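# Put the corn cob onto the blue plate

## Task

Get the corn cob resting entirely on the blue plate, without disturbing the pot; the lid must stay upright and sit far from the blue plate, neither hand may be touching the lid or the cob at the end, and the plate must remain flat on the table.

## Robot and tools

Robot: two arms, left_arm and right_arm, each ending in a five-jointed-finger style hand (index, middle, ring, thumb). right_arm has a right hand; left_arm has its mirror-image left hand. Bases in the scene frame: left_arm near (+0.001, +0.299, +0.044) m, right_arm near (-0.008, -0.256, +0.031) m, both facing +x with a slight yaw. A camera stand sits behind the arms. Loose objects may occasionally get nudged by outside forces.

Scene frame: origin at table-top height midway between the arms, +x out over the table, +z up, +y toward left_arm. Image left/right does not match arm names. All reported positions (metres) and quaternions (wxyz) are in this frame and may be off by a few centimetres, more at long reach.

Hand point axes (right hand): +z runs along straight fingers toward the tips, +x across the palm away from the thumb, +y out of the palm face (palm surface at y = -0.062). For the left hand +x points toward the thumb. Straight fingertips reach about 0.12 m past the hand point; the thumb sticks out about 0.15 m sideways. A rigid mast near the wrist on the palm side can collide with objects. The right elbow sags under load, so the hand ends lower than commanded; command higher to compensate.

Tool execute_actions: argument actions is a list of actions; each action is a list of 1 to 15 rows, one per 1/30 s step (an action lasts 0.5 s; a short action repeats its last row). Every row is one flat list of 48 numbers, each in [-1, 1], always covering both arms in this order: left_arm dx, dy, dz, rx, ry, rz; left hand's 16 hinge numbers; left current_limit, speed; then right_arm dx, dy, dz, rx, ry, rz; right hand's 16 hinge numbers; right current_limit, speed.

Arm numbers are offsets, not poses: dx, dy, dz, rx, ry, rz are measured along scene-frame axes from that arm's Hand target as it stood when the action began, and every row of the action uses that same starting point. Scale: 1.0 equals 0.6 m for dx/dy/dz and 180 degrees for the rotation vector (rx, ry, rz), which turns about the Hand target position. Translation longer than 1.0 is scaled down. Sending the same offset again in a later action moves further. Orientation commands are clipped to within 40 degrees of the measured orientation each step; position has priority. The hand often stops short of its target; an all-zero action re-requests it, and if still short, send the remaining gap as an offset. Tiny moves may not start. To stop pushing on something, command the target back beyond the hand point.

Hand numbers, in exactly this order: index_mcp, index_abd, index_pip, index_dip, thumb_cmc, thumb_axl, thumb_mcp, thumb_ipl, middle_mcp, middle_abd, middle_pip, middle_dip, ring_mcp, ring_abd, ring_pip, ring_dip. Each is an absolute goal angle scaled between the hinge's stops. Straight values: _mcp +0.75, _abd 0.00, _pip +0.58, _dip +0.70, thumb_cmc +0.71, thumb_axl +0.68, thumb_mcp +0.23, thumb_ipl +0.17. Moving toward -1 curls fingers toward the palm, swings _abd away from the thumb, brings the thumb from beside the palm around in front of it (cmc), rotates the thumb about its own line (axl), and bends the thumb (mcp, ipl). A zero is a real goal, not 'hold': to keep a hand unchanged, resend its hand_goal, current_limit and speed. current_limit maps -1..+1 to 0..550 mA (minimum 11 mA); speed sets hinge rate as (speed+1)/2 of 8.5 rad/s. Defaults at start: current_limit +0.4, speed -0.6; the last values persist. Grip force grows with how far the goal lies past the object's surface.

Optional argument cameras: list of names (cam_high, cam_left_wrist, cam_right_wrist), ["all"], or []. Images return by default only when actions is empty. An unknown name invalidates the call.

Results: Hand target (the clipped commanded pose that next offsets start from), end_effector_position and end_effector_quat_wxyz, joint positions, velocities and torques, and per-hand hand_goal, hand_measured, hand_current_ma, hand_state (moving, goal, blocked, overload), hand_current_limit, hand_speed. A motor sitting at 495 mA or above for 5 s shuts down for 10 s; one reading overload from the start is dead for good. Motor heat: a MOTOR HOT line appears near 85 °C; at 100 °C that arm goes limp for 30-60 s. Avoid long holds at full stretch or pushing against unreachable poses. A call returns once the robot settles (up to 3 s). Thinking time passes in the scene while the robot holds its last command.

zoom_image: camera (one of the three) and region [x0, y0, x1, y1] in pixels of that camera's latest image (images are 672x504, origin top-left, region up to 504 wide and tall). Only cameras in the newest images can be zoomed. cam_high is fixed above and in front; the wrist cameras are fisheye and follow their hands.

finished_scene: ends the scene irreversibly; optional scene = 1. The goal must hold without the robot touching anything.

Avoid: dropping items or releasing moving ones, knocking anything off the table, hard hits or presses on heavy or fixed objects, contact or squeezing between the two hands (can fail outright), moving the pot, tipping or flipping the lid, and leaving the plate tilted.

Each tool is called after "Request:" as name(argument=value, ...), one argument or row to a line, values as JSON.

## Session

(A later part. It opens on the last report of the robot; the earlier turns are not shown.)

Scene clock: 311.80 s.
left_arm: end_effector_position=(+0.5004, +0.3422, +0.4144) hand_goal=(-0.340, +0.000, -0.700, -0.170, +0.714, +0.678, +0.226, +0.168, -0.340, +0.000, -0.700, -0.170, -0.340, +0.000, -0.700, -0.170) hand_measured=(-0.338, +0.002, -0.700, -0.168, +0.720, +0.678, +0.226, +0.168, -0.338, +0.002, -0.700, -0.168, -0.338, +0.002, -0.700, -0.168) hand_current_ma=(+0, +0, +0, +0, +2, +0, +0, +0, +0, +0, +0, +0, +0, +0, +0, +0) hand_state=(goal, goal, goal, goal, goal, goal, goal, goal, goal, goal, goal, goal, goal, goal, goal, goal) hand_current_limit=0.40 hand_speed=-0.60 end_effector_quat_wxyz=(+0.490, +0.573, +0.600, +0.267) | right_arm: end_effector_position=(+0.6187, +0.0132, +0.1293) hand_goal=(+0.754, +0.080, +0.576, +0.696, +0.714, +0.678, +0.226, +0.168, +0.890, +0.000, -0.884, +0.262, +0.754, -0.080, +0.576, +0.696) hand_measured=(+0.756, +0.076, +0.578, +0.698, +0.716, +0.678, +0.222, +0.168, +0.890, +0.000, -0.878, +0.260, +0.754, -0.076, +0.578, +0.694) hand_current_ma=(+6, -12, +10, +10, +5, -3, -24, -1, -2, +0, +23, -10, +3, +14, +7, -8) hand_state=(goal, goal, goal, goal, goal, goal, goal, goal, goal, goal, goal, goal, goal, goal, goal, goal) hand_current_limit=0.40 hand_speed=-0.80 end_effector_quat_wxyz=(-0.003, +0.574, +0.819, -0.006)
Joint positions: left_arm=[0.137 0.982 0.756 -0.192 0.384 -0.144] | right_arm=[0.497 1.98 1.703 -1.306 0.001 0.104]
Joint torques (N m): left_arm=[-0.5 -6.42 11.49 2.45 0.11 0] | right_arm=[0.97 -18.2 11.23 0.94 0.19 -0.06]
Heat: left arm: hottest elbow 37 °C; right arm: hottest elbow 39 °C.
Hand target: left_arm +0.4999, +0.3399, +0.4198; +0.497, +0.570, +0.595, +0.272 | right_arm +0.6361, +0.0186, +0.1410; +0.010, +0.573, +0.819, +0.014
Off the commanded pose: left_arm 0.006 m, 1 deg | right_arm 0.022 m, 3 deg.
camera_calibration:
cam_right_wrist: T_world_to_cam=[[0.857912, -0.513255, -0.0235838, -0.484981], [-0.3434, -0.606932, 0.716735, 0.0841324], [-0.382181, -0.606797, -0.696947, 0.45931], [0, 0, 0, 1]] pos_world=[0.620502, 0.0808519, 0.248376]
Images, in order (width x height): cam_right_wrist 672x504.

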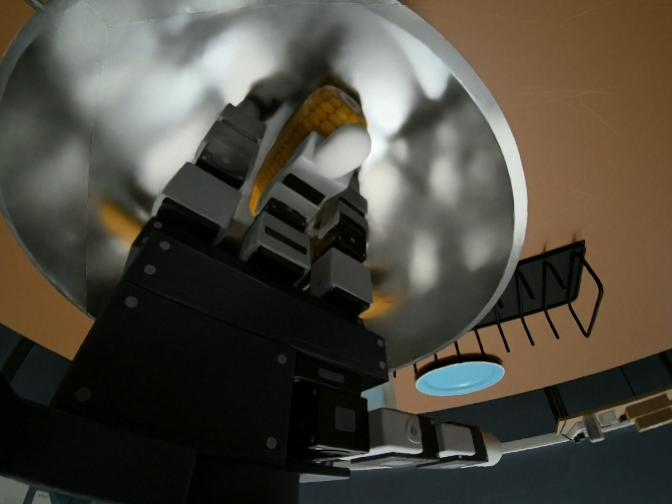

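Request:
execute_actions(
  actions=[
    [[0,0,0,0,0,0.0,-0.34,0,-0.7,-0.17,0.714,0.678,0.226,0.168,-0.34,0,-0.7,-0.17,-0.34,0,-0.7,-0.17,0.4,-0.6,0,0,0,0,0,0,0.754,-0.22,0.576,0.696,0.714,0.678,0.226,0.168,1,0,-0.884,-0.58,0.754,0.2,0.576,0.696,0.4,-0.85]],
    [[0,0,0,0,0,0.0,-0.34,0,-0.7,-0.17,0.714,0.678,0.226,0.168,-0.34,0,-0.7,-0.17,-0.34,0,-0.7,-0.17,0.4,-0.6,0,0,0,0,0,0,0.754,-0.22,0.576,0.696,0.714,0.678,0.226,0.168,1,0,-0.884,-0.58,0.754,0.2,0.576,0.696,0.4,-0.7]],
    [[0,0,0,0,0,0.0,-0.34,0,-0.7,-0.17,0.714,0.678,0.226,0.168,-0.34,0,-0.7,-0.17,-0.34,0,-0.7,-0.17,0.4,-0.6,0,0,0,0,0,0,0.754,-0.3,0.576,0.696,0.714,0.678,0.226,0.168,1,0,0.27,-0.58,0.754,0.28,0.576,0.696,0.72,-0.7]],
  ],
  cameras=["cam_right_wrist"],
)

Request:
zoom_image(
  camera="cam_right_wrist",
  region=[180, 0, 440, 220],
)

Scene clock: 322.97 s.
left_arm: end_effector_position=(+0.5004, +0.3422, +0.4144) hand_goal=(-0.340, +0.000, -0.700, -0.170, +0.714, +0.678, +0.226, +0.168, -0.340, +0.000, -0.700, -0.170, -0.340, +0.000, -0.700, -0.170) hand_measured=(-0.338, +0.002, -0.700, -0.168, +0.720, +0.678, +0.226, +0.168, -0.338, +0.002, -0.700, -0.168, -0.338, +0.002, -0.700, -0.168) hand_current_ma=(+0, +0, +0, +0, +2, +0, +0, +0, +0, +0, +0, +0, +0, +0, +0, +0) hand_state=(goal, goal, goal, goal, goal, goal, goal, goal, goal, goal, goal, goal, goal, goal, goal, goal) hand_current_limit=0.40 hand_speed=-0.60 end_effector_quat_wxyz=(+0.490, +0.573, +0.600, +0.267) | right_arm: end_effector_position=(+0.6231, +0.0146, +0.1352) hand_goal=(+0.754, -0.300, +0.576, +0.696, +0.714, +0.678, +0.226, +0.168, +1.000, +0.000, +0.270, -0.580, +0.754, +0.280, +0.576, +0.696) hand_measured=(+0.766, -0.122, +0.582, +0.698, +0.716, +0.678, +0.222, +0.168, +0.964, +0.002, -0.526, -0.576, +0.766, +0.122, +0.582, +0.698) hand_current_ma=(+54, +473, +25, +8, +5, -3, -24, -1, -173, +4, -473, +13, +52, -473, +25, +4) hand_state=(goal, blocked, goal, goal, goal, goal, goal, goal, blocked, goal, blocked, goal, goal, blocked, goal, goal) hand_current_limit=0.72 hand_speed=-0.70 end_effector_quat_wxyz=(+0.002, +0.574, +0.819, +0.001)
Joint positions: left_arm=[0.137 0.982 0.756 -0.192 0.384 -0.144] | right_arm=[0.496 1.979 1.714 -1.303 0.003 0.104]
Joint torques (N m): left_arm=[-0.56 -6.36 11.52 2.43 0.11 0] | right_arm=[0.85 -18.37 10.51 0.85 0.09 -0.06]
Heat: left arm: hottest elbow 37 °C; right arm: hottest elbow 38 °C.
Hand target: left_arm +0.4999, +0.3399, +0.4198; +0.497, +0.570, +0.595, +0.272 | right_arm +0.6360, +0.0186, +0.1410; +0.010, +0.573, +0.819, +0.014
Off the commanded pose: left_arm 0.006 m, 1 deg | right_arm 0.015 m, 2 deg.
camera_calibration:
cam_right_wrist: T_world_to_cam=[[0.857974, -0.51352, -0.0133624, -0.489314], [-0.35412, -0.610097, 0.708788, 0.090077], [-0.372129, -0.60339, -0.705295, 0.46085], [0, 0, 0, 1]] pos_world=[0.623212, 0.0817558, 0.254651]
Images, in order (width x height): cam_right_wrist 672x504.

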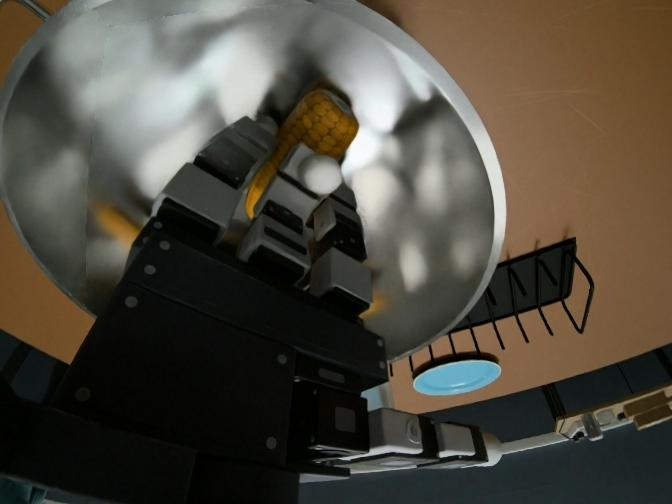

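Scaled by 1.938 from the camera's 672x504 image, which has a finer 960x720 frame.

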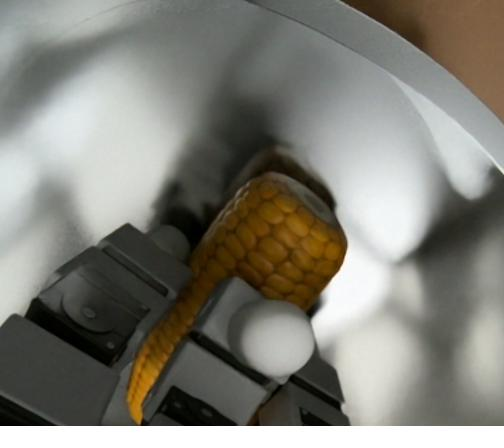

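Request:
execute_actions(
  actions=[
    [[0,0,0,0,0,0.0,-0.34,0,-0.7,-0.17,0.714,0.678,0.226,0.168,-0.34,0,-0.7,-0.17,-0.34,0,-0.7,-0.17,0.4,-0.6,-0.006,-0.002,-0.012,-0.0038,0.0104,0,0.754,0.05,0.576,0.696,0.714,0.678,0.226,0.168,1,0,-0.8,-0.58,0.754,-0.05,0.576,0.696,0.4,-0.7]],
  ],
  cameras=["cam_right_wrist"],
)

Request:
zoom_image(
  camera="cam_right_wrist",
  region=[180, 0, 440, 220],
)

Scene clock: 329.90 s.
left_arm: end_effector_position=(+0.5004, +0.3422, +0.4144) hand_goal=(-0.340, +0.000, -0.700, -0.170, +0.714, +0.678, +0.226, +0.168, -0.340, +0.000, -0.700, -0.170, -0.340, +0.000, -0.700, -0.170) hand_measured=(-0.338, +0.002, -0.700, -0.168, +0.720, +0.678, +0.226, +0.168, -0.338, +0.002, -0.700, -0.168, -0.338, +0.002, -0.700, -0.168) hand_current_ma=(+0, +0, +0, +0, +2, +0, +0, +0, +0, +0, +0, +0, +0, +0, +0, +0) hand_state=(goal, goal, goal, goal, goal, goal, goal, goal, goal, goal, goal, goal, goal, goal, goal, goal) hand_current_limit=0.40 hand_speed=-0.60 end_effector_quat_wxyz=(+0.490, +0.573, +0.600, +0.267) | right_arm: end_effector_position=(+0.6221, +0.0142, +0.1290) hand_goal=(+0.754, +0.050, +0.576, +0.696, +0.714, +0.678, +0.226, +0.168, +1.000, +0.000, -0.800, -0.580, +0.754, -0.050, +0.576, +0.696) hand_measured=(+0.756, +0.050, +0.578, +0.698, +0.716, +0.678, +0.222, +0.168, +1.000, +0.002, -0.792, -0.576, +0.754, -0.048, +0.578, +0.698) hand_current_ma=(+10, -3, +10, +7, +5, -3, -24, -1, +0, +4, +31, +13, +2, +9, +8, +4) hand_state=(goal, goal, goal, goal, goal, goal, goal, goal, goal, goal, goal, goal, goal, goal, goal, goal) hand_current_limit=0.40 hand_speed=-0.70 end_effector_quat_wxyz=(-0.001, +0.574, +0.819, -0.006)
Joint positions: left_arm=[0.137 0.982 0.756 -0.192 0.384 -0.144] | right_arm=[0.496 1.989 1.716 -1.309 0.003 0.104]
Joint torques (N m): left_arm=[-0.5 -6.36 11.49 2.43 0.11 0.01] | right_arm=[0.73 -17.79 11.37 -0.17 -0.07 -0.08]
Heat: left arm: hottest elbow 37 °C; right arm: hottest elbow 38 °C.
Hand target: left_arm +0.4999, +0.3399, +0.4198; +0.497, +0.570, +0.595, +0.272 | right_arm +0.6325, +0.0174, +0.1339; +0.000, +0.573, +0.819, +0.000
Off the commanded pose: left_arm 0.006 m, 1 deg | right_arm 0.012 m, 1 deg.
camera_calibration:
cam_right_wrist: T_world_to_cam=[[0.85777, -0.513581, -0.0215584, -0.487508], [-0.344715, -0.605833, 0.717035, 0.0869011], [-0.381316, -0.60762, -0.696704, 0.46045], [0, 0, 0, 1]] pos_world=[0.623703, 0.0820513, 0.247976]
Images, in order (width x height): cam_right_wrist 672x504.

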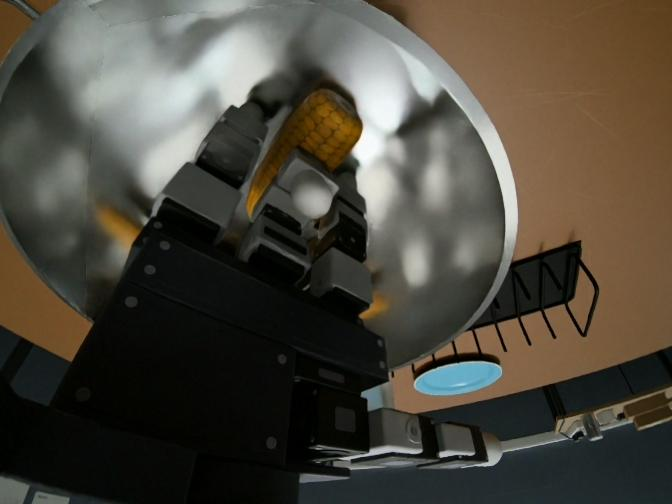

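Scaled by 1.938 from the camera's 672x504 image, which has a finer 960x720 frame.

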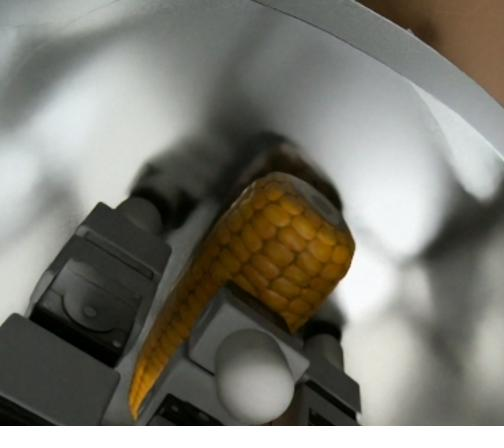

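Request:
execute_actions(
  actions=[
    [[0,0,0,0,0,0.0,-0.34,0,-0.7,-0.17,0.714,0.678,0.226,0.168,-0.34,0,-0.7,-0.17,-0.34,0,-0.7,-0.17,0.4,-0.6,-0.026,-0.009,0,0,0,0,0.754,0.05,0.576,0.696,0.714,0.678,0.226,0.168,1,0,-0.8,-0.58,0.754,-0.05,0.576,0.696,0.4,-0.7]],
    [[0,0,0,0,0,0.0,-0.34,0,-0.7,-0.17,0.714,0.678,0.226,0.168,-0.34,0,-0.7,-0.17,-0.34,0,-0.7,-0.17,0.4,-0.6,0,0,0,0,0,0,0.754,-0.22,0.576,0.696,0.714,0.678,0.226,0.168,1,0,-0.8,-0.58,0.754,0.22,0.576,0.696,0.4,-0.85]],
    [[0,0,0,0,0,0.0,-0.34,0,-0.7,-0.17,0.714,0.678,0.226,0.168,-0.34,0,-0.7,-0.17,-0.34,0,-0.7,-0.17,0.4,-0.6,0,0,0,0,0,0,0.754,-0.26,0.576,0.696,0.714,0.678,0.226,0.168,1,0,-0.62,-0.58,0.754,0.26,0.576,0.696,0.72,-0.85]],
  ],
  cameras=["cam_right_wrist"],
)

Request:
zoom_image(
  camera="cam_right_wrist",
  region=[180, 0, 440, 220],
)

Scene clock: 343.30 s.
left_arm: end_effector_position=(+0.5004, +0.3422, +0.4144) hand_goal=(-0.340, +0.000, -0.700, -0.170, +0.714, +0.678, +0.226, +0.168, -0.340, +0.000, -0.700, -0.170, -0.340, +0.000, -0.700, -0.170) hand_measured=(-0.338, +0.002, -0.700, -0.168, +0.720, +0.678, +0.226, +0.168, -0.338, +0.002, -0.700, -0.168, -0.338, +0.002, -0.700, -0.168) hand_current_ma=(+0, +0, +0, +0, +2, +0, +0, +0, +0, +0, +0, +0, +0, +0, +0, +0) hand_state=(goal, goal, goal, goal, goal, goal, goal, goal, goal, goal, goal, goal, goal, goal, goal, goal) hand_current_limit=0.40 hand_speed=-0.60 end_effector_quat_wxyz=(+0.490, +0.573, +0.600, +0.267) | right_arm: end_effector_position=(+0.6170, +0.0114, +0.1298) hand_goal=(+0.754, -0.260, +0.576, +0.696, +0.714, +0.678, +0.226, +0.168, +1.000, +0.000, -0.620, -0.580, +0.754, +0.260, +0.576, +0.696) hand_measured=(+0.744, -0.084, +0.570, +0.692, +0.716, +0.678, +0.222, +0.168, +0.978, -0.006, -0.678, -0.576, +0.754, +0.100, +0.576, +0.698) hand_current_ma=(-42, +473, -27, -12, +5, -3, -24, -1, -104, -19, -260, +13, -1, -473, +3, +4) hand_state=(goal, blocked, goal, goal, goal, goal, goal, goal, blocked, goal, blocked, goal, goal, blocked, goal, goal) hand_current_limit=0.72 hand_speed=-0.85 end_effector_quat_wxyz=(-0.002, +0.574, +0.819, -0.006)
Joint positions: left_arm=[0.137 0.982 0.756 -0.192 0.384 -0.144] | right_arm=[0.495 1.974 1.695 -1.305 0.002 0.104]
Joint torques (N m): left_arm=[-0.5 -6.3 11.51 2.44 0.1 0] | right_arm=[1.2 -20.19 7.53 0.53 0 -0.03]
Heat: left arm: hottest elbow 37 °C; right arm: hottest elbow 39 °C.
Hand target: left_arm +0.4999, +0.3399, +0.4198; +0.497, +0.570, +0.595, +0.272 | right_arm +0.6168, +0.0120, +0.1338; +0.000, +0.574, +0.819, -0.001
Off the commanded pose: left_arm 0.006 m, 1 deg | right_arm 0.004 m, 1 deg.
camera_calibration:
cam_right_wrist: T_world_to_cam=[[0.857302, -0.514287, -0.0232772, -0.484086], [-0.343902, -0.60575, 0.717495, 0.0822907], [-0.383099, -0.607105, -0.696175, 0.458347], [0, 0, 0, 1]] pos_world=[0.6189, 0.0791525, 0.248778]
Images, in order (width x height): cam_right_wrist 672x504.

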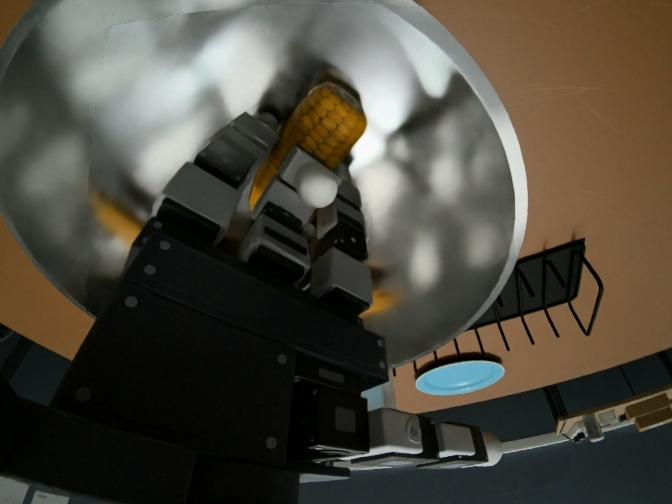

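Scaled by 1.938 from the camera's 672x504 image, which has a finer 960x720 frame.

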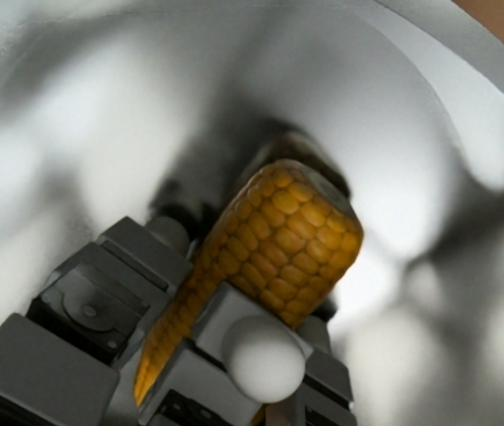

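Request:
execute_actions(
  actions=[
    [[0,0,0,0,0,0.0,-0.34,0,-0.7,-0.17,0.714,0.678,0.226,0.168,-0.34,0,-0.7,-0.17,-0.34,0,-0.7,-0.17,0.4,-0.6,0,0,0.04,0,0,0,0.754,-0.3,0.576,0.696,0.714,0.678,0.226,0.168,0.99,0,-0.66,-0.58,0.754,0.3,0.576,0.696,0.75,-0.85]],
    [[0,0,0,0,0,0.0,-0.34,0,-0.7,-0.17,0.714,0.678,0.226,0.168,-0.34,0,-0.7,-0.17,-0.34,0,-0.7,-0.17,0.4,-0.6,0,0,0.04,0,0,0,0.754,-0.3,0.576,0.696,0.714,0.678,0.226,0.168,0.99,0,-0.66,-0.58,0.754,0.3,0.576,0.696,0.75,-0.85]],
    [[0,0,0,0,0,0.0,-0.34,0,-0.7,-0.17,0.714,0.678,0.226,0.168,-0.34,0,-0.7,-0.17,-0.34,0,-0.7,-0.17,0.4,-0.6,0,0,0.03,0,0,0,0.754,-0.3,0.576,0.696,0.714,0.678,0.226,0.168,0.99,0,-0.66,-0.58,0.754,0.3,0.576,0.696,0.75,-0.85]],
  ],
  cameras=["cam_right_wrist","cam_high"],
)

Request:
zoom_image(
  camera="cam_right_wrist",
  region=[180, 0, 440, 220],
)

Request:
zoom_image(
  camera="cam_high",
  region=[260, 200, 430, 350],
)

Scene clock: 351.77 s.
left_arm: end_effector_position=(+0.5004, +0.3422, +0.4144) hand_goal=(-0.340, +0.000, -0.700, -0.170, +0.714, +0.678, +0.226, +0.168, -0.340, +0.000, -0.700, -0.170, -0.340, +0.000, -0.700, -0.170) hand_measured=(-0.338, +0.002, -0.700, -0.168, +0.720, +0.678, +0.226, +0.168, -0.338, +0.002, -0.700, -0.168, -0.338, +0.002, -0.700, -0.168) hand_current_ma=(+0, +0, +0, +0, +2, +0, +0, +0, +0, +0, +0, +0, +0, +0, +0, +0) hand_state=(goal, goal, goal, goal, goal, goal, goal, goal, goal, goal, goal, goal, goal, goal, goal, goal) hand_current_limit=0.40 hand_speed=-0.60 end_effector_quat_wxyz=(+0.490, +0.573, +0.600, +0.267) | right_arm: end_effector_position=(+0.6003, +0.0033, +0.1509) hand_goal=(+0.754, -0.300, +0.576, +0.696, +0.714, +0.678, +0.226, +0.168, +0.990, +0.000, -0.660, -0.580, +0.754, +0.300, +0.576, +0.696) hand_measured=(+0.746, -0.128, +0.570, +0.694, +0.716, +0.678, +0.222, +0.168, +0.984, -0.004, -0.660, -0.576, +0.752, +0.120, +0.576, +0.696) hand_current_ma=(-36, +481, -21, -9, +5, -3, -24, -1, -25, -12, -3, +12, -4, -481, -1, +3) hand_state=(goal, blocked, goal, goal, goal, goal, goal, goal, goal, goal, goal, goal, goal, blocked, goal, goal) hand_current_limit=0.75 hand_speed=-0.85 end_effector_quat_wxyz=(-0.020, +0.574, +0.818, -0.037)
Joint positions: left_arm=[0.137 0.982 0.756 -0.192 0.384 -0.144] | right_arm=[0.495 1.954 1.735 -1.435 0.001 0.104]
Joint torques (N m): left_arm=[-0.5 -6.36 11.51 2.43 0.11 0.01] | right_arm=[1.2 -22.18 13.37 -0.4 -0.01 -0.04]
Heat: left arm: hottest elbow 37 °C; right arm: hottest elbow 39 °C.
Hand target: left_arm +0.4999, +0.3399, +0.4198; +0.497, +0.570, +0.595, +0.272 | right_arm +0.6169, +0.0121, +0.2000; +0.000, +0.574, +0.819, +0.000
Off the commanded pose: left_arm 0.006 m, 1 deg | right_arm 0.052 m, 5 deg.
camera_calibration:
cam_right_wrist: T_world_to_cam=[[0.854584, -0.515583, -0.062132, -0.465859], [-0.296987, -0.583359, 0.75597, 0.0225075], [-0.426011, -0.627588, -0.651651, 0.480876], [0, 0, 0, 1]] pos_world=[0.609658, 0.0747325, 0.267403]
Images, in order (width x height): cam_high 672x504, cam_right_wrist 672x504.

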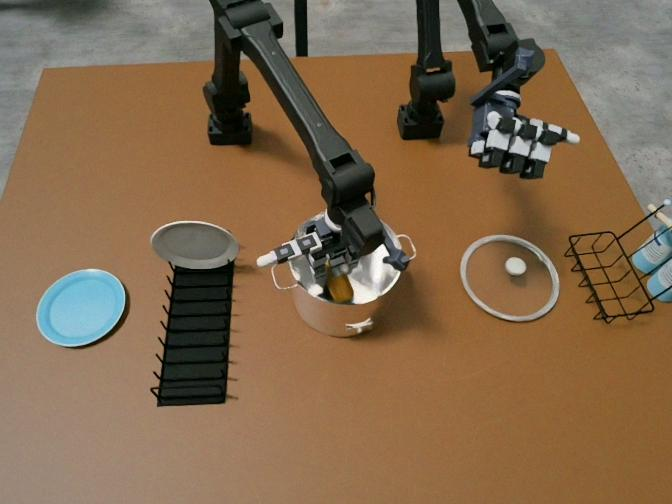

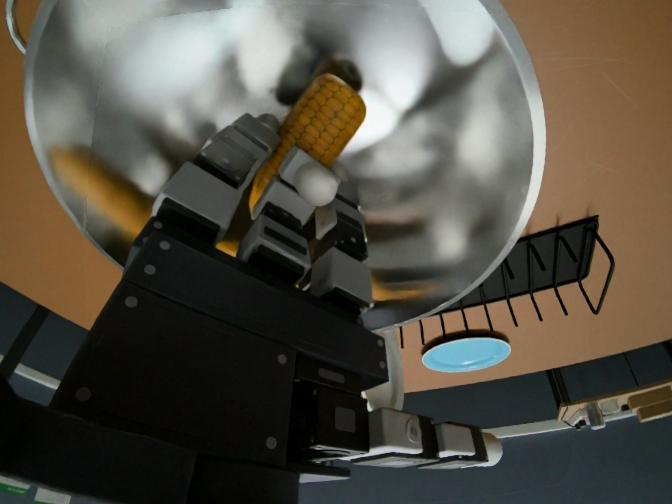

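Scaled by 1.938 from the camera's 672x504 image, which has a finer 960x720 frame.

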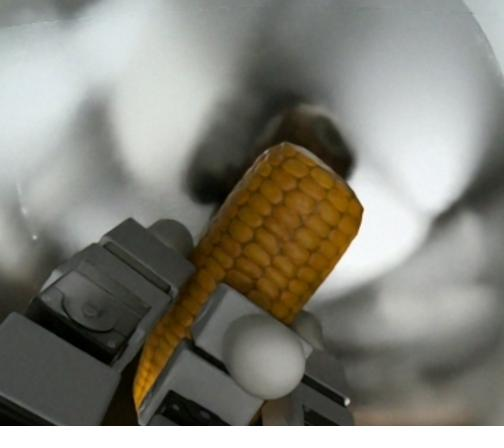

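Scaled by 2.965 from the camera's 672x504 image, which has a finer 960x720 frame.

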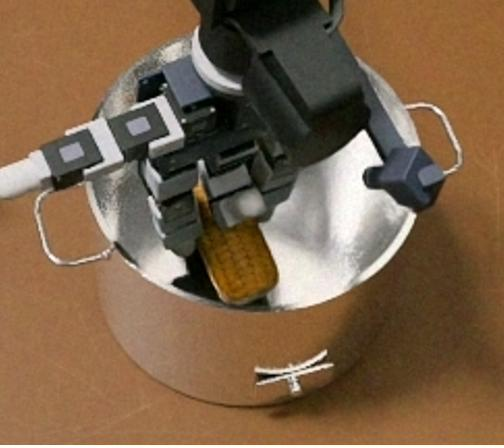

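Request:
execute_actions(
  actions=[
    [[0,0,0,0,0,0.0,-0.34,0,-0.7,-0.17,0.714,0.678,0.226,0.168,-0.34,0,-0.7,-0.17,-0.34,0,-0.7,-0.17,0.4,-0.6,0,0,0.035,0,0,0,0.754,-0.3,0.576,0.696,0.714,0.678,0.226,0.168,0.99,0,-0.66,-0.58,0.754,0.3,0.576,0.696,0.75,-0.85]],
    [[0,0,0,0,0,0.0,-0.34,0,-0.7,-0.17,0.714,0.678,0.226,0.168,-0.34,0,-0.7,-0.17,-0.34,0,-0.7,-0.17,0.4,-0.6,0,0,0.035,0,0,0,0.754,-0.3,0.576,0.696,0.714,0.678,0.226,0.168,0.99,0,-0.66,-0.58,0.754,0.3,0.576,0.696,0.75,-0.85]],
  ],
  cameras=["cam_right_wrist","cam_high"],
)

Request:
zoom_image(
  camera="cam_right_wrist",
  region=[180, 0, 440, 220],
)

Request:
zoom_image(
  camera="cam_high",
  region=[260, 200, 430, 350],
)

Scene clock: 359.87 s.
left_arm: end_effector_position=(+0.5004, +0.3422, +0.4144) hand_goal=(-0.340, +0.000, -0.700, -0.170, +0.714, +0.678, +0.226, +0.168, -0.340, +0.000, -0.700, -0.170, -0.340, +0.000, -0.700, -0.170) hand_measured=(-0.338, +0.002, -0.700, -0.168, +0.720, +0.678, +0.226, +0.168, -0.338, +0.002, -0.700, -0.168, -0.338, +0.002, -0.700, -0.168) hand_current_ma=(+0, +0, +0, +0, +2, +0, +0, +0, +0, +0, +0, +0, +0, +0, +0, +0) hand_state=(goal, goal, goal, goal, goal, goal, goal, goal, goal, goal, goal, goal, goal, goal, goal, goal) hand_current_limit=0.40 hand_speed=-0.60 end_effector_quat_wxyz=(+0.490, +0.573, +0.600, +0.267) | right_arm: end_effector_position=(+0.6032, +0.0048, +0.1922) hand_goal=(+0.754, -0.300, +0.576, +0.696, +0.714, +0.678, +0.226, +0.168, +0.990, +0.000, -0.660, -0.580, +0.754, +0.300, +0.576, +0.696) hand_measured=(+0.746, -0.128, +0.572, +0.694, +0.716, +0.678, +0.222, +0.168, +0.984, -0.004, -0.660, -0.576, +0.754, +0.120, +0.576, +0.696) hand_current_ma=(-32, +481, -18, -8, +5, -3, -24, -1, -24, -12, -3, +12, +2, -481, +1, +3) hand_state=(goal, blocked, goal, goal, goal, goal, goal, goal, goal, goal, goal, goal, goal, blocked, goal, goal) hand_current_limit=0.75 hand_speed=-0.85 end_effector_quat_wxyz=(-0.020, +0.574, +0.818, -0.037)
Joint positions: left_arm=[0.137 0.982 0.756 -0.192 0.384 -0.144] | right_arm=[0.495 1.945 1.829 -1.54 0.001 0.104]
Joint torques (N m): left_arm=[-0.44 -6.36 11.51 2.45 0.11 0.01] | right_arm=[1.2 -21.83 13.65 -0.4 0 -0.03]
Heat: left arm: hottest elbow 37 °C; right arm: hottest elbow 40 °C.
Hand target: left_arm +0.4999, +0.3399, +0.4198; +0.497, +0.570, +0.595, +0.272 | right_arm +0.6168, +0.0120, +0.2418; +0.000, +0.574, +0.819, -0.001
Off the commanded pose: left_arm 0.006 m, 1 deg | right_arm 0.052 m, 5 deg.
camera_calibration:
cam_right_wrist: T_world_to_cam=[[0.854529, -0.515627, -0.0625177, -0.464979], [-0.296473, -0.583046, 0.756414, -0.00748343], [-0.426478, -0.627843, -0.651099, 0.510081], [0, 0, 0, 1]] pos_world=[0.612658, 0.0761322, 0.308705]
Images, in order (width x height): cam_high 672x504, cam_right_wrist 672x504.

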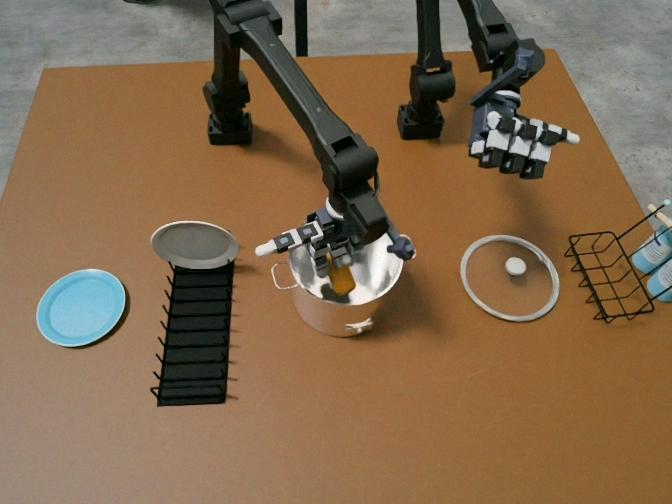

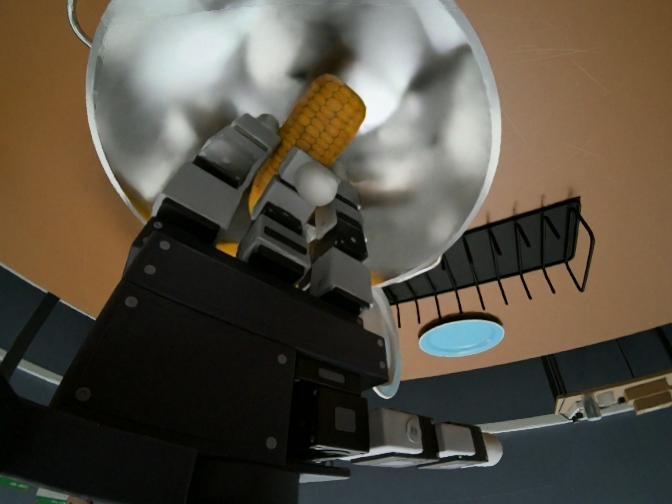

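Scaled by 1.938 from the camera's 672x504 image, which has a finer 960x720 frame.

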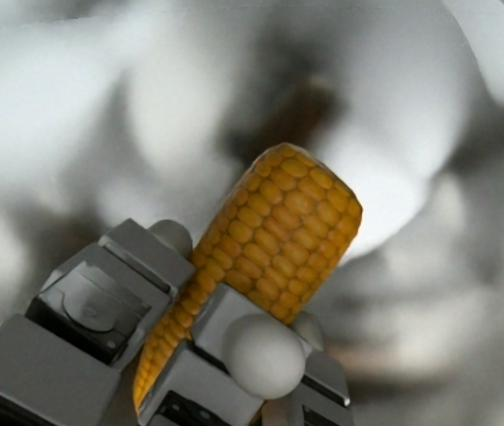

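Scaled by 2.965 from the camera's 672x504 image, which has a finer 960x720 frame.

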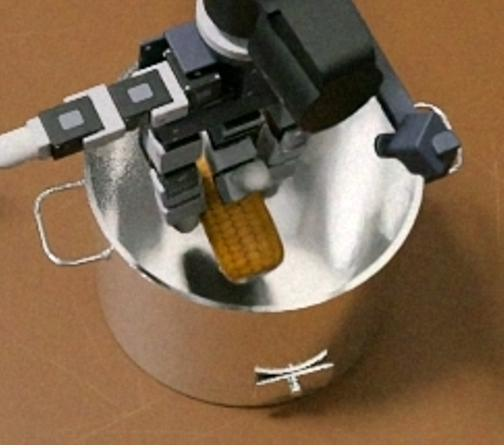

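Request:
execute_actions(
  actions=[
    [[0,0,0,0,0,0.0,-0.34,0,-0.7,-0.17,0.714,0.678,0.226,0.168,-0.34,0,-0.7,-0.17,-0.34,0,-0.7,-0.17,0.4,-0.6,0,0,0.08,0,0,0,0.754,-0.3,0.576,0.696,0.714,0.678,0.226,0.168,0.99,0,-0.66,-0.58,0.754,0.3,0.576,0.696,0.75,-0.85]],
    [[0,0,0,0,0,0.0,-0.34,0,-0.7,-0.17,0.714,0.678,0.226,0.168,-0.34,0,-0.7,-0.17,-0.34,0,-0.7,-0.17,0.4,-0.6,0,0,0.08,0,0,0,0.754,-0.3,0.576,0.696,0.714,0.678,0.226,0.168,0.99,0,-0.66,-0.58,0.754,0.3,0.576,0.696,0.75,-0.85]],
    [[0,0,0,0,0,0.0,-0.34,0,-0.7,-0.17,0.714,0.678,0.226,0.168,-0.34,0,-0.7,-0.17,-0.34,0,-0.7,-0.17,0.4,-0.6,0,0,0.08,0,0,0,0.754,-0.3,0.576,0.696,0.714,0.678,0.226,0.168,0.99,0,-0.66,-0.58,0.754,0.3,0.576,0.696,0.75,-0.85]],
    [[0,0,0,0,0,0.0,-0.34,0,-0.7,-0.17,0.714,0.678,0.226,0.168,-0.34,0,-0.7,-0.17,-0.34,0,-0.7,-0.17,0.4,-0.6,0,0,0.08,0,0,0,0.754,-0.3,0.576,0.696,0.714,0.678,0.226,0.168,0.99,0,-0.66,-0.58,0.754,0.3,0.576,0.696,0.75,-0.85]],
  ],
  cameras=["cam_right_wrist","cam_high"],
)

Scene clock: 379.63 s.
left_arm: end_effector_position=(+0.5004, +0.3422, +0.4144) hand_goal=(-0.340, +0.000, -0.700, -0.170, +0.714, +0.678, +0.226, +0.168, -0.340, +0.000, -0.700, -0.170, -0.340, +0.000, -0.700, -0.170) hand_measured=(-0.338, +0.002, -0.700, -0.168, +0.720, +0.678, +0.226, +0.168, -0.338, +0.002, -0.700, -0.168, -0.338, +0.002, -0.700, -0.168) hand_current_ma=(+0, +0, +0, +0, +2, +0, +0, +0, +0, +0, +0, +0, +0, +0, +0, +0) hand_state=(goal, goal, goal, goal, goal, goal, goal, goal, goal, goal, goal, goal, goal, goal, goal, goal) hand_current_limit=0.40 hand_speed=-0.60 end_effector_quat_wxyz=(+0.490, +0.573, +0.600, +0.267) | right_arm: end_effector_position=(+0.6164, +0.0095, +0.3840) hand_goal=(+0.754, -0.300, +0.576, +0.696, +0.714, +0.678, +0.226, +0.168, +0.990, +0.000, -0.660, -0.580, +0.754, +0.300, +0.576, +0.696) hand_measured=(+0.754, -0.128, +0.574, +0.694, +0.716, +0.678, +0.222, +0.168, +0.988, -0.004, -0.660, -0.576, +0.760, +0.120, +0.580, +0.696) hand_current_ma=(-3, +481, -6, -5, +4, -3, -24, -1, -12, -12, -2, +12, +25, -481, +12, +4) hand_state=(goal, blocked, goal, goal, goal, goal, goal, goal, goal, goal, goal, goal, goal, blocked, goal, goal) hand_current_limit=0.75 hand_speed=-0.85 end_effector_quat_wxyz=(+0.045, +0.572, +0.816, +0.069)
Joint positions: left_arm=[0.137 0.982 0.756 -0.192 0.384 -0.144] | right_arm=[0.495 1.844 2.127 -1.689 0.011 0.102]
Joint torques (N m): left_arm=[-0.5 -6.36 11.48 2.45 0.11 0.01] | right_arm=[1.67 -20.25 13.96 0.28 0.19 -0.11]
Motor temperatures (°C): left_arm=[30 25 37 25 25 24] | right_arm=[30 30 43 27 25 26]
Heat: left arm: hottest elbow 37 °C; right arm: hottest elbow 43 °C.
Hand target: left_arm +0.4999, +0.3399, +0.4198; +0.497, +0.570, +0.595, +0.272 | right_arm +0.6168, +0.0120, +0.4339; +0.000, +0.574, +0.819, +0.000
Off the commanded pose: left_arm 0.006 m, 1 deg | right_arm 0.050 m, 9 deg.
joint sent to its limit (right arm) — joint 4 (wrist pitch), lower limit. The joint targets are off in position and orientation.
camera_calibration:
cam_right_wrist: T_world_to_cam=[[0.853269, -0.515168, 0.080829, -0.516073], [-0.451413, -0.652108, 0.609083, 0.00694254], [-0.261071, -0.556199, -0.788977, 0.593939], [0, 0, 0, 1]] pos_world=[0.598544, 0.0690109, 0.506089]
Images, in order (width x height): cam_high 672x504, cam_right_wrist 672x504.

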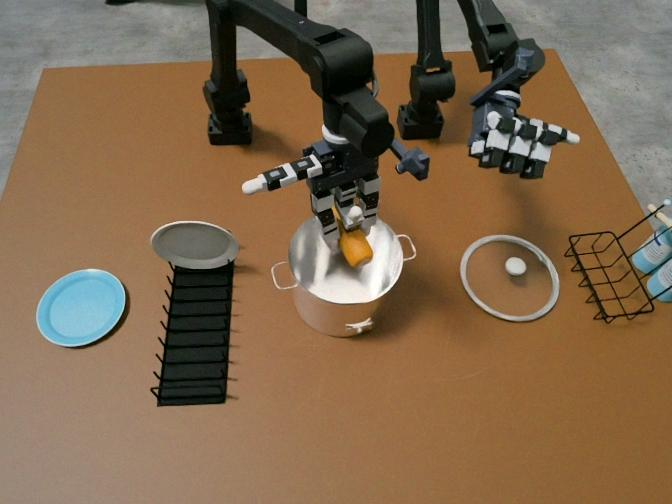

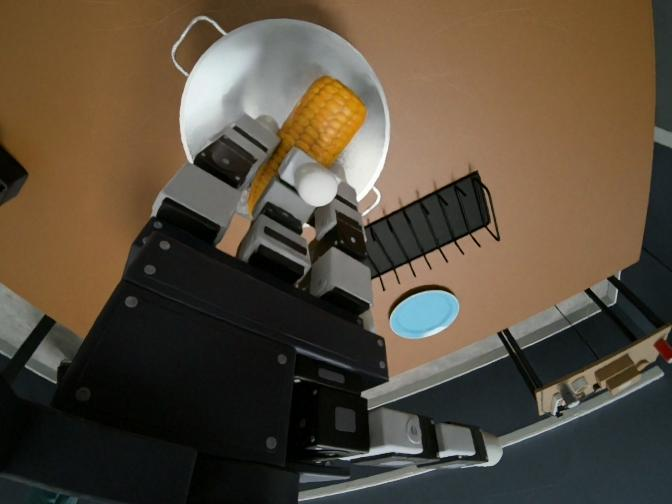

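Request:
execute_actions(
  actions=[
    [[0,0,0,0,0,0.0,-0.34,0,-0.7,-0.17,0.714,0.678,0.226,0.168,-0.34,0,-0.7,-0.17,-0.34,0,-0.7,-0.17,0.4,-0.6,0.0397,-0.107,0.033,0,0,-0.032,0.754,-0.3,0.576,0.696,0.714,0.678,0.226,0.168,0.99,0,-0.66,-0.58,0.754,0.3,0.576,0.696,0.75,-0.85]],
    [[0,0,0,0,0,0.0,-0.34,0,-0.7,-0.17,0.714,0.678,0.226,0.168,-0.34,0,-0.7,-0.17,-0.34,0,-0.7,-0.17,0.4,-0.6,0.0287,-0.1105,0,0,0,-0.032,0.754,-0.3,0.576,0.696,0.714,0.678,0.226,0.168,0.99,0,-0.66,-0.58,0.754,0.3,0.576,0.696,0.75,-0.85]],
    [[0,0,0,0,0,0.0,-0.34,0,-0.7,-0.17,0.714,0.678,0.226,0.168,-0.34,0,-0.7,-0.17,-0.34,0,-0.7,-0.17,0.4,-0.6,0.0173,-0.1127,0,0,0,-0.032,0.754,-0.3,0.576,0.696,0.714,0.678,0.226,0.168,0.99,0,-0.66,-0.58,0.754,0.3,0.576,0.696,0.75,-0.85]],
    [[0,0,0,0,0,0.0,-0.34,0,-0.7,-0.17,0.714,0.678,0.226,0.168,-0.34,0,-0.7,-0.17,-0.34,0,-0.7,-0.17,0.4,-0.6,0.006,-0.114,0,0,0,-0.032,0.754,-0.3,0.576,0.696,0.714,0.678,0.226,0.168,0.99,0,-0.66,-0.58,0.754,0.3,0.576,0.696,0.75,-0.85]],
  ],
  cameras=["cam_right_wrist","cam_high"],
)

Scene clock: 393.30 s.
left_arm: end_effector_position=(+0.5004, +0.3422, +0.4144) hand_goal=(-0.340, +0.000, -0.700, -0.170, +0.714, +0.678, +0.226, +0.168, -0.340, +0.000, -0.700, -0.170, -0.340, +0.000, -0.700, -0.170) hand_measured=(-0.338, +0.002, -0.700, -0.168, +0.720, +0.678, +0.226, +0.168, -0.338, +0.002, -0.700, -0.168, -0.338, +0.002, -0.700, -0.168) hand_current_ma=(+0, +0, +0, +0, +2, +0, +0, +0, +0, +0, +0, +0, +0, +0, +0, +0) hand_state=(goal, goal, goal, goal, goal, goal, goal, goal, goal, goal, goal, goal, goal, goal, goal, goal) hand_current_limit=0.40 hand_speed=-0.60 end_effector_quat_wxyz=(+0.490, +0.573, +0.600, +0.267) | right_arm: end_effector_position=(+0.6730, -0.2615, +0.3950) hand_goal=(+0.754, -0.300, +0.576, +0.696, +0.714, +0.678, +0.226, +0.168, +0.990, +0.000, -0.660, -0.580, +0.754, +0.300, +0.576, +0.696) hand_measured=(+0.754, -0.128, +0.576, +0.696, +0.716, +0.678, +0.222, +0.168, +0.988, -0.004, -0.660, -0.576, +0.762, +0.120, +0.580, +0.698) hand_current_ma=(+3, +481, -1, -3, +4, -3, -24, -1, -10, -10, -2, +12, +38, -481, +19, +6) hand_state=(goal, blocked, goal, goal, goal, goal, goal, goal, goal, goal, goal, goal, goal, blocked, goal, goal) hand_current_limit=0.75 hand_speed=-0.85 end_effector_quat_wxyz=(+0.066, +0.724, +0.683, +0.065)
Joint positions: left_arm=[0.137 0.982 0.756 -0.192 0.384 -0.144] | right_arm=[0.086 1.844 2.148 -1.691 0.016 0.1]
Joint torques (N m): left_arm=[-0.5 -6.42 11.52 2.44 0.1 0] | right_arm=[1.9 -21.01 14.41 0.36 0.09 -0.11]
Heat: left arm: hottest elbow 37 °C; right arm: hottest elbow 44 °C.
Hand target: left_arm +0.4999, +0.3399, +0.4198; +0.497, +0.570, +0.595, +0.272 | right_arm +0.6719, -0.2545, +0.4536; +0.000, +0.726, +0.688, +0.000
Off the commanded pose: left_arm 0.006 m, 1 deg | right_arm 0.059 m, 11 deg.
joint sent to its limit (right arm) — joint 4 (wrist pitch), lower limit. The joint targets are off in position and orientation.
camera_calibration:
cam_right_wrist: T_world_to_cam=[[0.577275, -0.810806, 0.0966839, -0.602667], [-0.685686, -0.417055, 0.596573, 0.0731504], [-0.443382, -0.410681, -0.796714, 0.630379], [0, 0, 0, 1]] pos_world=[0.677562, -0.199253, 0.51686]
Images, in order (width x height): cam_high 672x504, cam_right_wrist 672x504.

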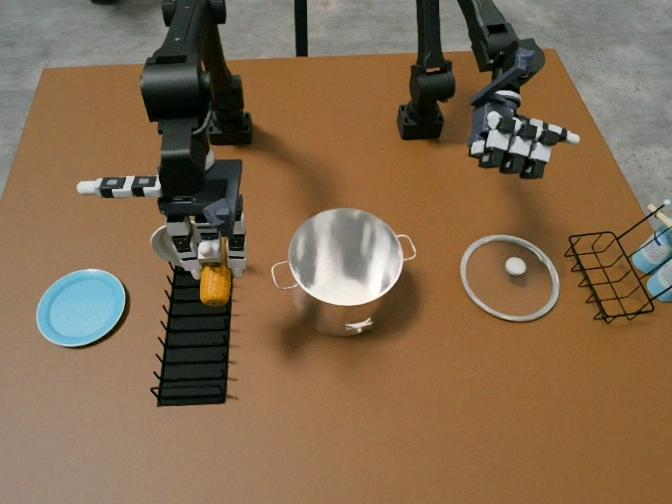

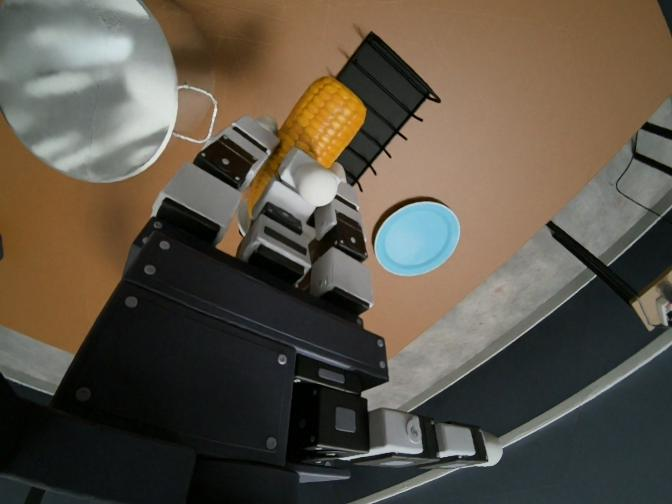

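Request:
execute_actions(
  actions=[
    [[0,0,0,0,0,0.0,-0.34,0,-0.7,-0.17,0.714,0.678,0.226,0.168,-0.34,0,-0.7,-0.17,-0.34,0,-0.7,-0.17,0.4,-0.6,-0.0055,-0.1138,0,0,0,-0.032,0.754,-0.3,0.576,0.696,0.714,0.678,0.226,0.168,0.99,0,-0.66,-0.58,0.754,0.3,0.576,0.696,0.75,-0.85]],
    [[0,0,0,0,0,0.0,-0.34,0,-0.7,-0.17,0.714,0.678,0.226,0.168,-0.34,0,-0.7,-0.17,-0.34,0,-0.7,-0.17,0.4,-0.6,-0.017,-0.1128,0,0,0,-0.032,0.754,-0.3,0.576,0.696,0.714,0.678,0.226,0.168,0.99,0,-0.66,-0.58,0.754,0.3,0.576,0.696,0.75,-0.85]],
    [[0,0,0,0,0,0.0,-0.34,0,-0.7,-0.17,0.714,0.678,0.226,0.168,-0.34,0,-0.7,-0.17,-0.34,0,-0.7,-0.17,0.4,-0.6,-0.0282,-0.1107,0,0,0,-0.032,0.754,-0.3,0.576,0.696,0.714,0.678,0.226,0.168,0.99,0,-0.66,-0.58,0.754,0.3,0.576,0.696,0.75,-0.85]],
    [[0,0,0,0,0,0.0,-0.34,0,-0.7,-0.17,0.714,0.678,0.226,0.168,-0.34,0,-0.7,-0.17,-0.34,0,-0.7,-0.17,0.4,-0.6,-0.0392,-0.1072,0,0,0,-0.032,0.754,-0.3,0.576,0.696,0.714,0.678,0.226,0.168,0.99,0,-0.66,-0.58,0.754,0.3,0.576,0.696,0.75,-0.85]],
    [[0,0,0,0,0,0.0,-0.34,0,-0.7,-0.17,0.714,0.678,0.226,0.168,-0.34,0,-0.7,-0.17,-0.34,0,-0.7,-0.17,0.4,-0.6,-0.0497,-0.1027,0,0,0,-0.032,0.754,-0.3,0.576,0.696,0.714,0.678,0.226,0.168,0.99,0,-0.66,-0.58,0.754,0.3,0.576,0.696,0.75,-0.85]],
  ],
  cameras=["cam_right_wrist","cam_high"],
)

Scene clock: 403.40 s.
left_arm: end_effector_position=(+0.5004, +0.3422, +0.4144) hand_goal=(-0.340, +0.000, -0.700, -0.170, +0.714, +0.678, +0.226, +0.168, -0.340, +0.000, -0.700, -0.170, -0.340, +0.000, -0.700, -0.170) hand_measured=(-0.338, +0.002, -0.700, -0.168, +0.720, +0.678, +0.226, +0.168, -0.338, +0.002, -0.700, -0.168, -0.338, +0.002, -0.700, -0.168) hand_current_ma=(+0, +0, +0, +0, +2, +0, +0, +0, +0, +0, +0, +0, +0, +0, +0, +0) hand_state=(goal, goal, goal, goal, goal, goal, goal, goal, goal, goal, goal, goal, goal, goal, goal, goal) hand_current_limit=0.40 hand_speed=-0.60 end_effector_quat_wxyz=(+0.490, +0.573, +0.600, +0.267) | right_arm: end_effector_position=(+0.5858, -0.5899, +0.3950) hand_goal=(+0.754, -0.300, +0.576, +0.696, +0.714, +0.678, +0.226, +0.168, +0.990, +0.000, -0.660, -0.580, +0.754, +0.300, +0.576, +0.696) hand_measured=(+0.756, -0.128, +0.576, +0.696, +0.716, +0.678, +0.222, +0.168, +0.988, -0.004, -0.660, -0.576, +0.764, +0.120, +0.582, +0.698) hand_current_ma=(+4, +481, -1, -3, +4, -3, -24, -1, -10, -10, -2, +12, +40, -481, +20, +6) hand_state=(goal, blocked, goal, goal, goal, goal, goal, goal, goal, goal, goal, goal, goal, blocked, goal, goal) hand_current_limit=0.75 hand_speed=-0.85 end_effector_quat_wxyz=(+0.080, +0.872, +0.481, +0.046)
Joint positions: left_arm=[0.137 0.982 0.756 -0.192 0.384 -0.144] | right_arm=[-0.419 1.844 2.148 -1.691 0.015 0.098]
Joint torques (N m): left_arm=[-0.5 -6.36 11.51 2.43 0.11 0.01] | right_arm=[1.55 -21.01 14.35 0.39 0.11 -0.11]
Heat: left arm: hottest elbow 37 °C; right arm: hottest elbow 44 °C.
Hand target: left_arm +0.4999, +0.3399, +0.4198; +0.497, +0.570, +0.595, +0.272 | right_arm +0.5881, -0.5829, +0.4536; -0.001, +0.874, +0.486, +0.000
Off the commanded pose: left_arm 0.006 m, 1 deg | right_arm 0.059 m, 11 deg.
joint sent to its limit (right arm) — joint 4 (wrist pitch), lower limit. The joint targets are off in position and orientation.
camera_calibration:
cam_right_wrist: T_world_to_cam=[[0.11483, -0.988679, 0.0965786, -0.652596], [-0.80182, -0.0348542, 0.596548, 0.169893], [-0.586428, -0.145941, -0.796745, 0.696814], [0, 0, 0, 1]] pos_world=[0.619793, -0.537593, 0.51686]
Images, in order (width x height): cam_high 672x504, cam_right_wrist 672x504.

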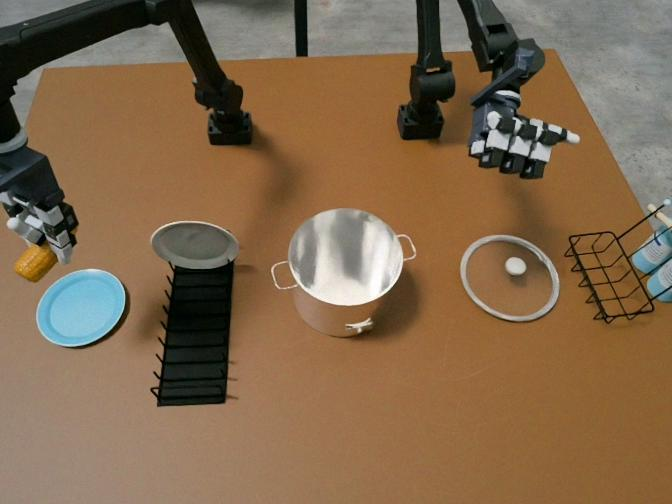

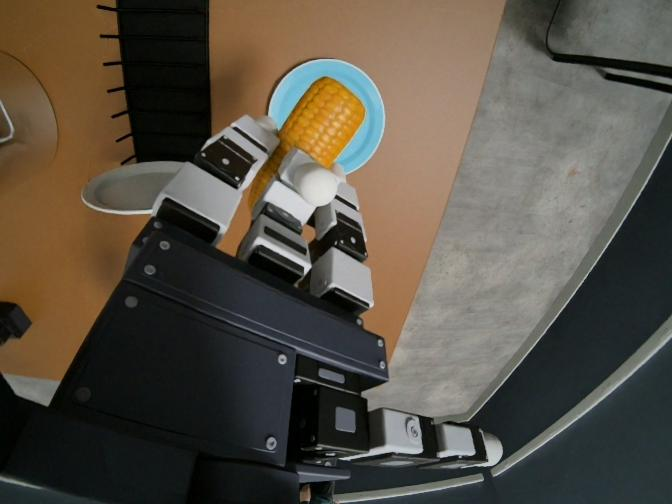

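Request:
execute_actions(
  actions=[
    [[0,0,0,0,0,0.0,-0.34,0,-0.7,-0.17,0.714,0.678,0.226,0.168,-0.34,0,-0.7,-0.17,-0.34,0,-0.7,-0.17,0.4,-0.6,-0.028,-0.077,-0.04,-0.0386,-0.0611,0,0.754,-0.3,0.576,0.696,0.714,0.678,0.226,0.168,0.99,0,-0.66,-0.58,0.754,0.3,0.576,0.696,0.75,-0.85]],
    [[0,0,0,0,0,0.0,-0.34,0,-0.7,-0.17,0.714,0.678,0.226,0.168,-0.34,0,-0.7,-0.17,-0.34,0,-0.7,-0.17,0.4,-0.6,0,0,-0.11,0,0,0,0.754,-0.3,0.576,0.696,0.714,0.678,0.226,0.168,0.99,0,-0.66,-0.58,0.754,0.3,0.576,0.696,0.75,-0.85]],
    [[0,0,0,0,0,0.0,-0.34,0,-0.7,-0.17,0.714,0.678,0.226,0.168,-0.34,0,-0.7,-0.17,-0.34,0,-0.7,-0.17,0.4,-0.6,0,0,-0.1,0,0,0,0.754,-0.3,0.576,0.696,0.714,0.678,0.226,0.168,0.99,0,-0.66,-0.58,0.754,0.3,0.576,0.696,0.75,-0.85]],
  ],
  cameras=["cam_right_wrist","cam_high"],
)

Scene clock: 423.50 s.
left_arm: end_effector_position=(+0.5004, +0.3422, +0.4144) hand_goal=(-0.340, +0.000, -0.700, -0.170, +0.714, +0.678, +0.226, +0.168, -0.340, +0.000, -0.700, -0.170, -0.340, +0.000, -0.700, -0.170) hand_measured=(-0.338, +0.002, -0.700, -0.168, +0.720, +0.678, +0.226, +0.168, -0.338, +0.002, -0.700, -0.168, -0.338, +0.002, -0.700, -0.168) hand_current_ma=(+0, +0, +0, +0, +2, +0, +0, +0, +0, +0, +0, +0, +0, +0, +0, +0) hand_state=(goal, goal, goal, goal, goal, goal, goal, goal, goal, goal, goal, goal, goal, goal, goal, goal) hand_current_limit=0.40 hand_speed=-0.60 end_effector_quat_wxyz=(+0.490, +0.573, +0.600, +0.267) | right_arm: end_effector_position=(+0.5634, -0.6302, +0.2729) hand_goal=(+0.754, -0.300, +0.576, +0.696, +0.714, +0.678, +0.226, +0.168, +0.990, +0.000, -0.660, -0.580, +0.754, +0.300, +0.576, +0.696) hand_measured=(+0.756, -0.128, +0.576, +0.696, +0.716, +0.678, +0.222, +0.168, +0.988, -0.004, -0.660, -0.576, +0.762, +0.120, +0.582, +0.698) hand_current_ma=(+5, +481, +1, -2, +4, -3, -24, -1, -9, -10, -1, +12, +34, -481, +20, +7) hand_state=(goal, blocked, goal, goal, goal, goal, goal, goal, goal, goal, goal, goal, goal, blocked, goal, goal) hand_current_limit=0.75 hand_speed=-0.85 end_effector_quat_wxyz=(+0.070, +0.874, +0.479, +0.036)
Joint positions: left_arm=[0.137 0.982 0.756 -0.192 0.384 -0.144] | right_arm=[-0.497 1.812 1.788 -1.389 0.008 0.028]
Joint torques (N m): left_arm=[-0.56 -6.36 11.52 2.44 0.11 0.01] | right_arm=[1.67 -20.37 10 1.51 -0.02 -0.1]
Heat: left arm: hottest elbow 37 °C; right arm: hottest elbow 44 °C.
Hand target: left_arm +0.4999, +0.3399, +0.4198; +0.497, +0.570, +0.595, +0.272 | right_arm +0.5713, -0.6291, +0.3039; +0.099, +0.868, +0.483, +0.054
Off the commanded pose: left_arm 0.006 m, 1 deg | right_arm 0.032 m, 4 deg.
camera_calibration:
cam_right_wrist: T_world_to_cam=[[0.109477, -0.990412, 0.0842563, -0.672848], [-0.785625, -0.0342868, 0.617752, 0.2087], [-0.60894, -0.133823, -0.781846, 0.596846], [0, 0, 0, 1]] pos_world=[0.601065, -0.579369, 0.394409]
Images, in order (width x height): cam_high 672x504, cam_right_wrist 672x504.

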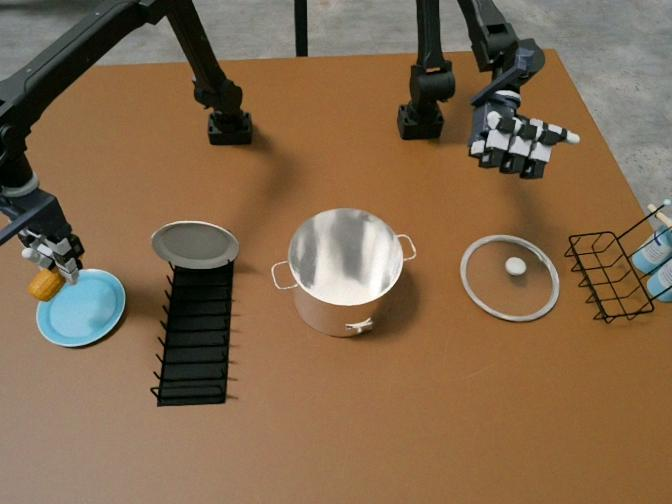

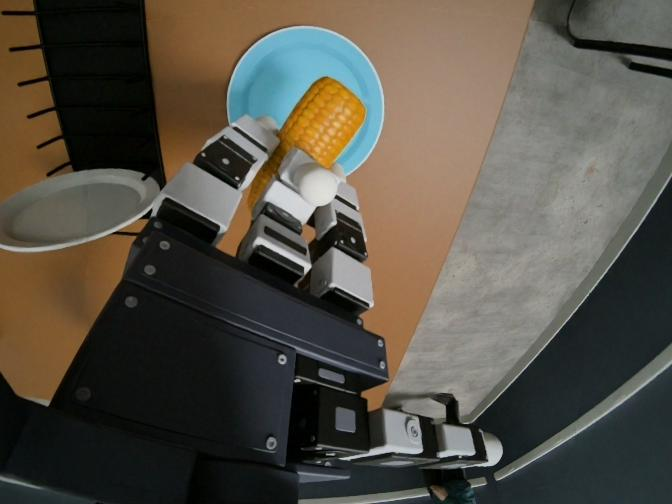

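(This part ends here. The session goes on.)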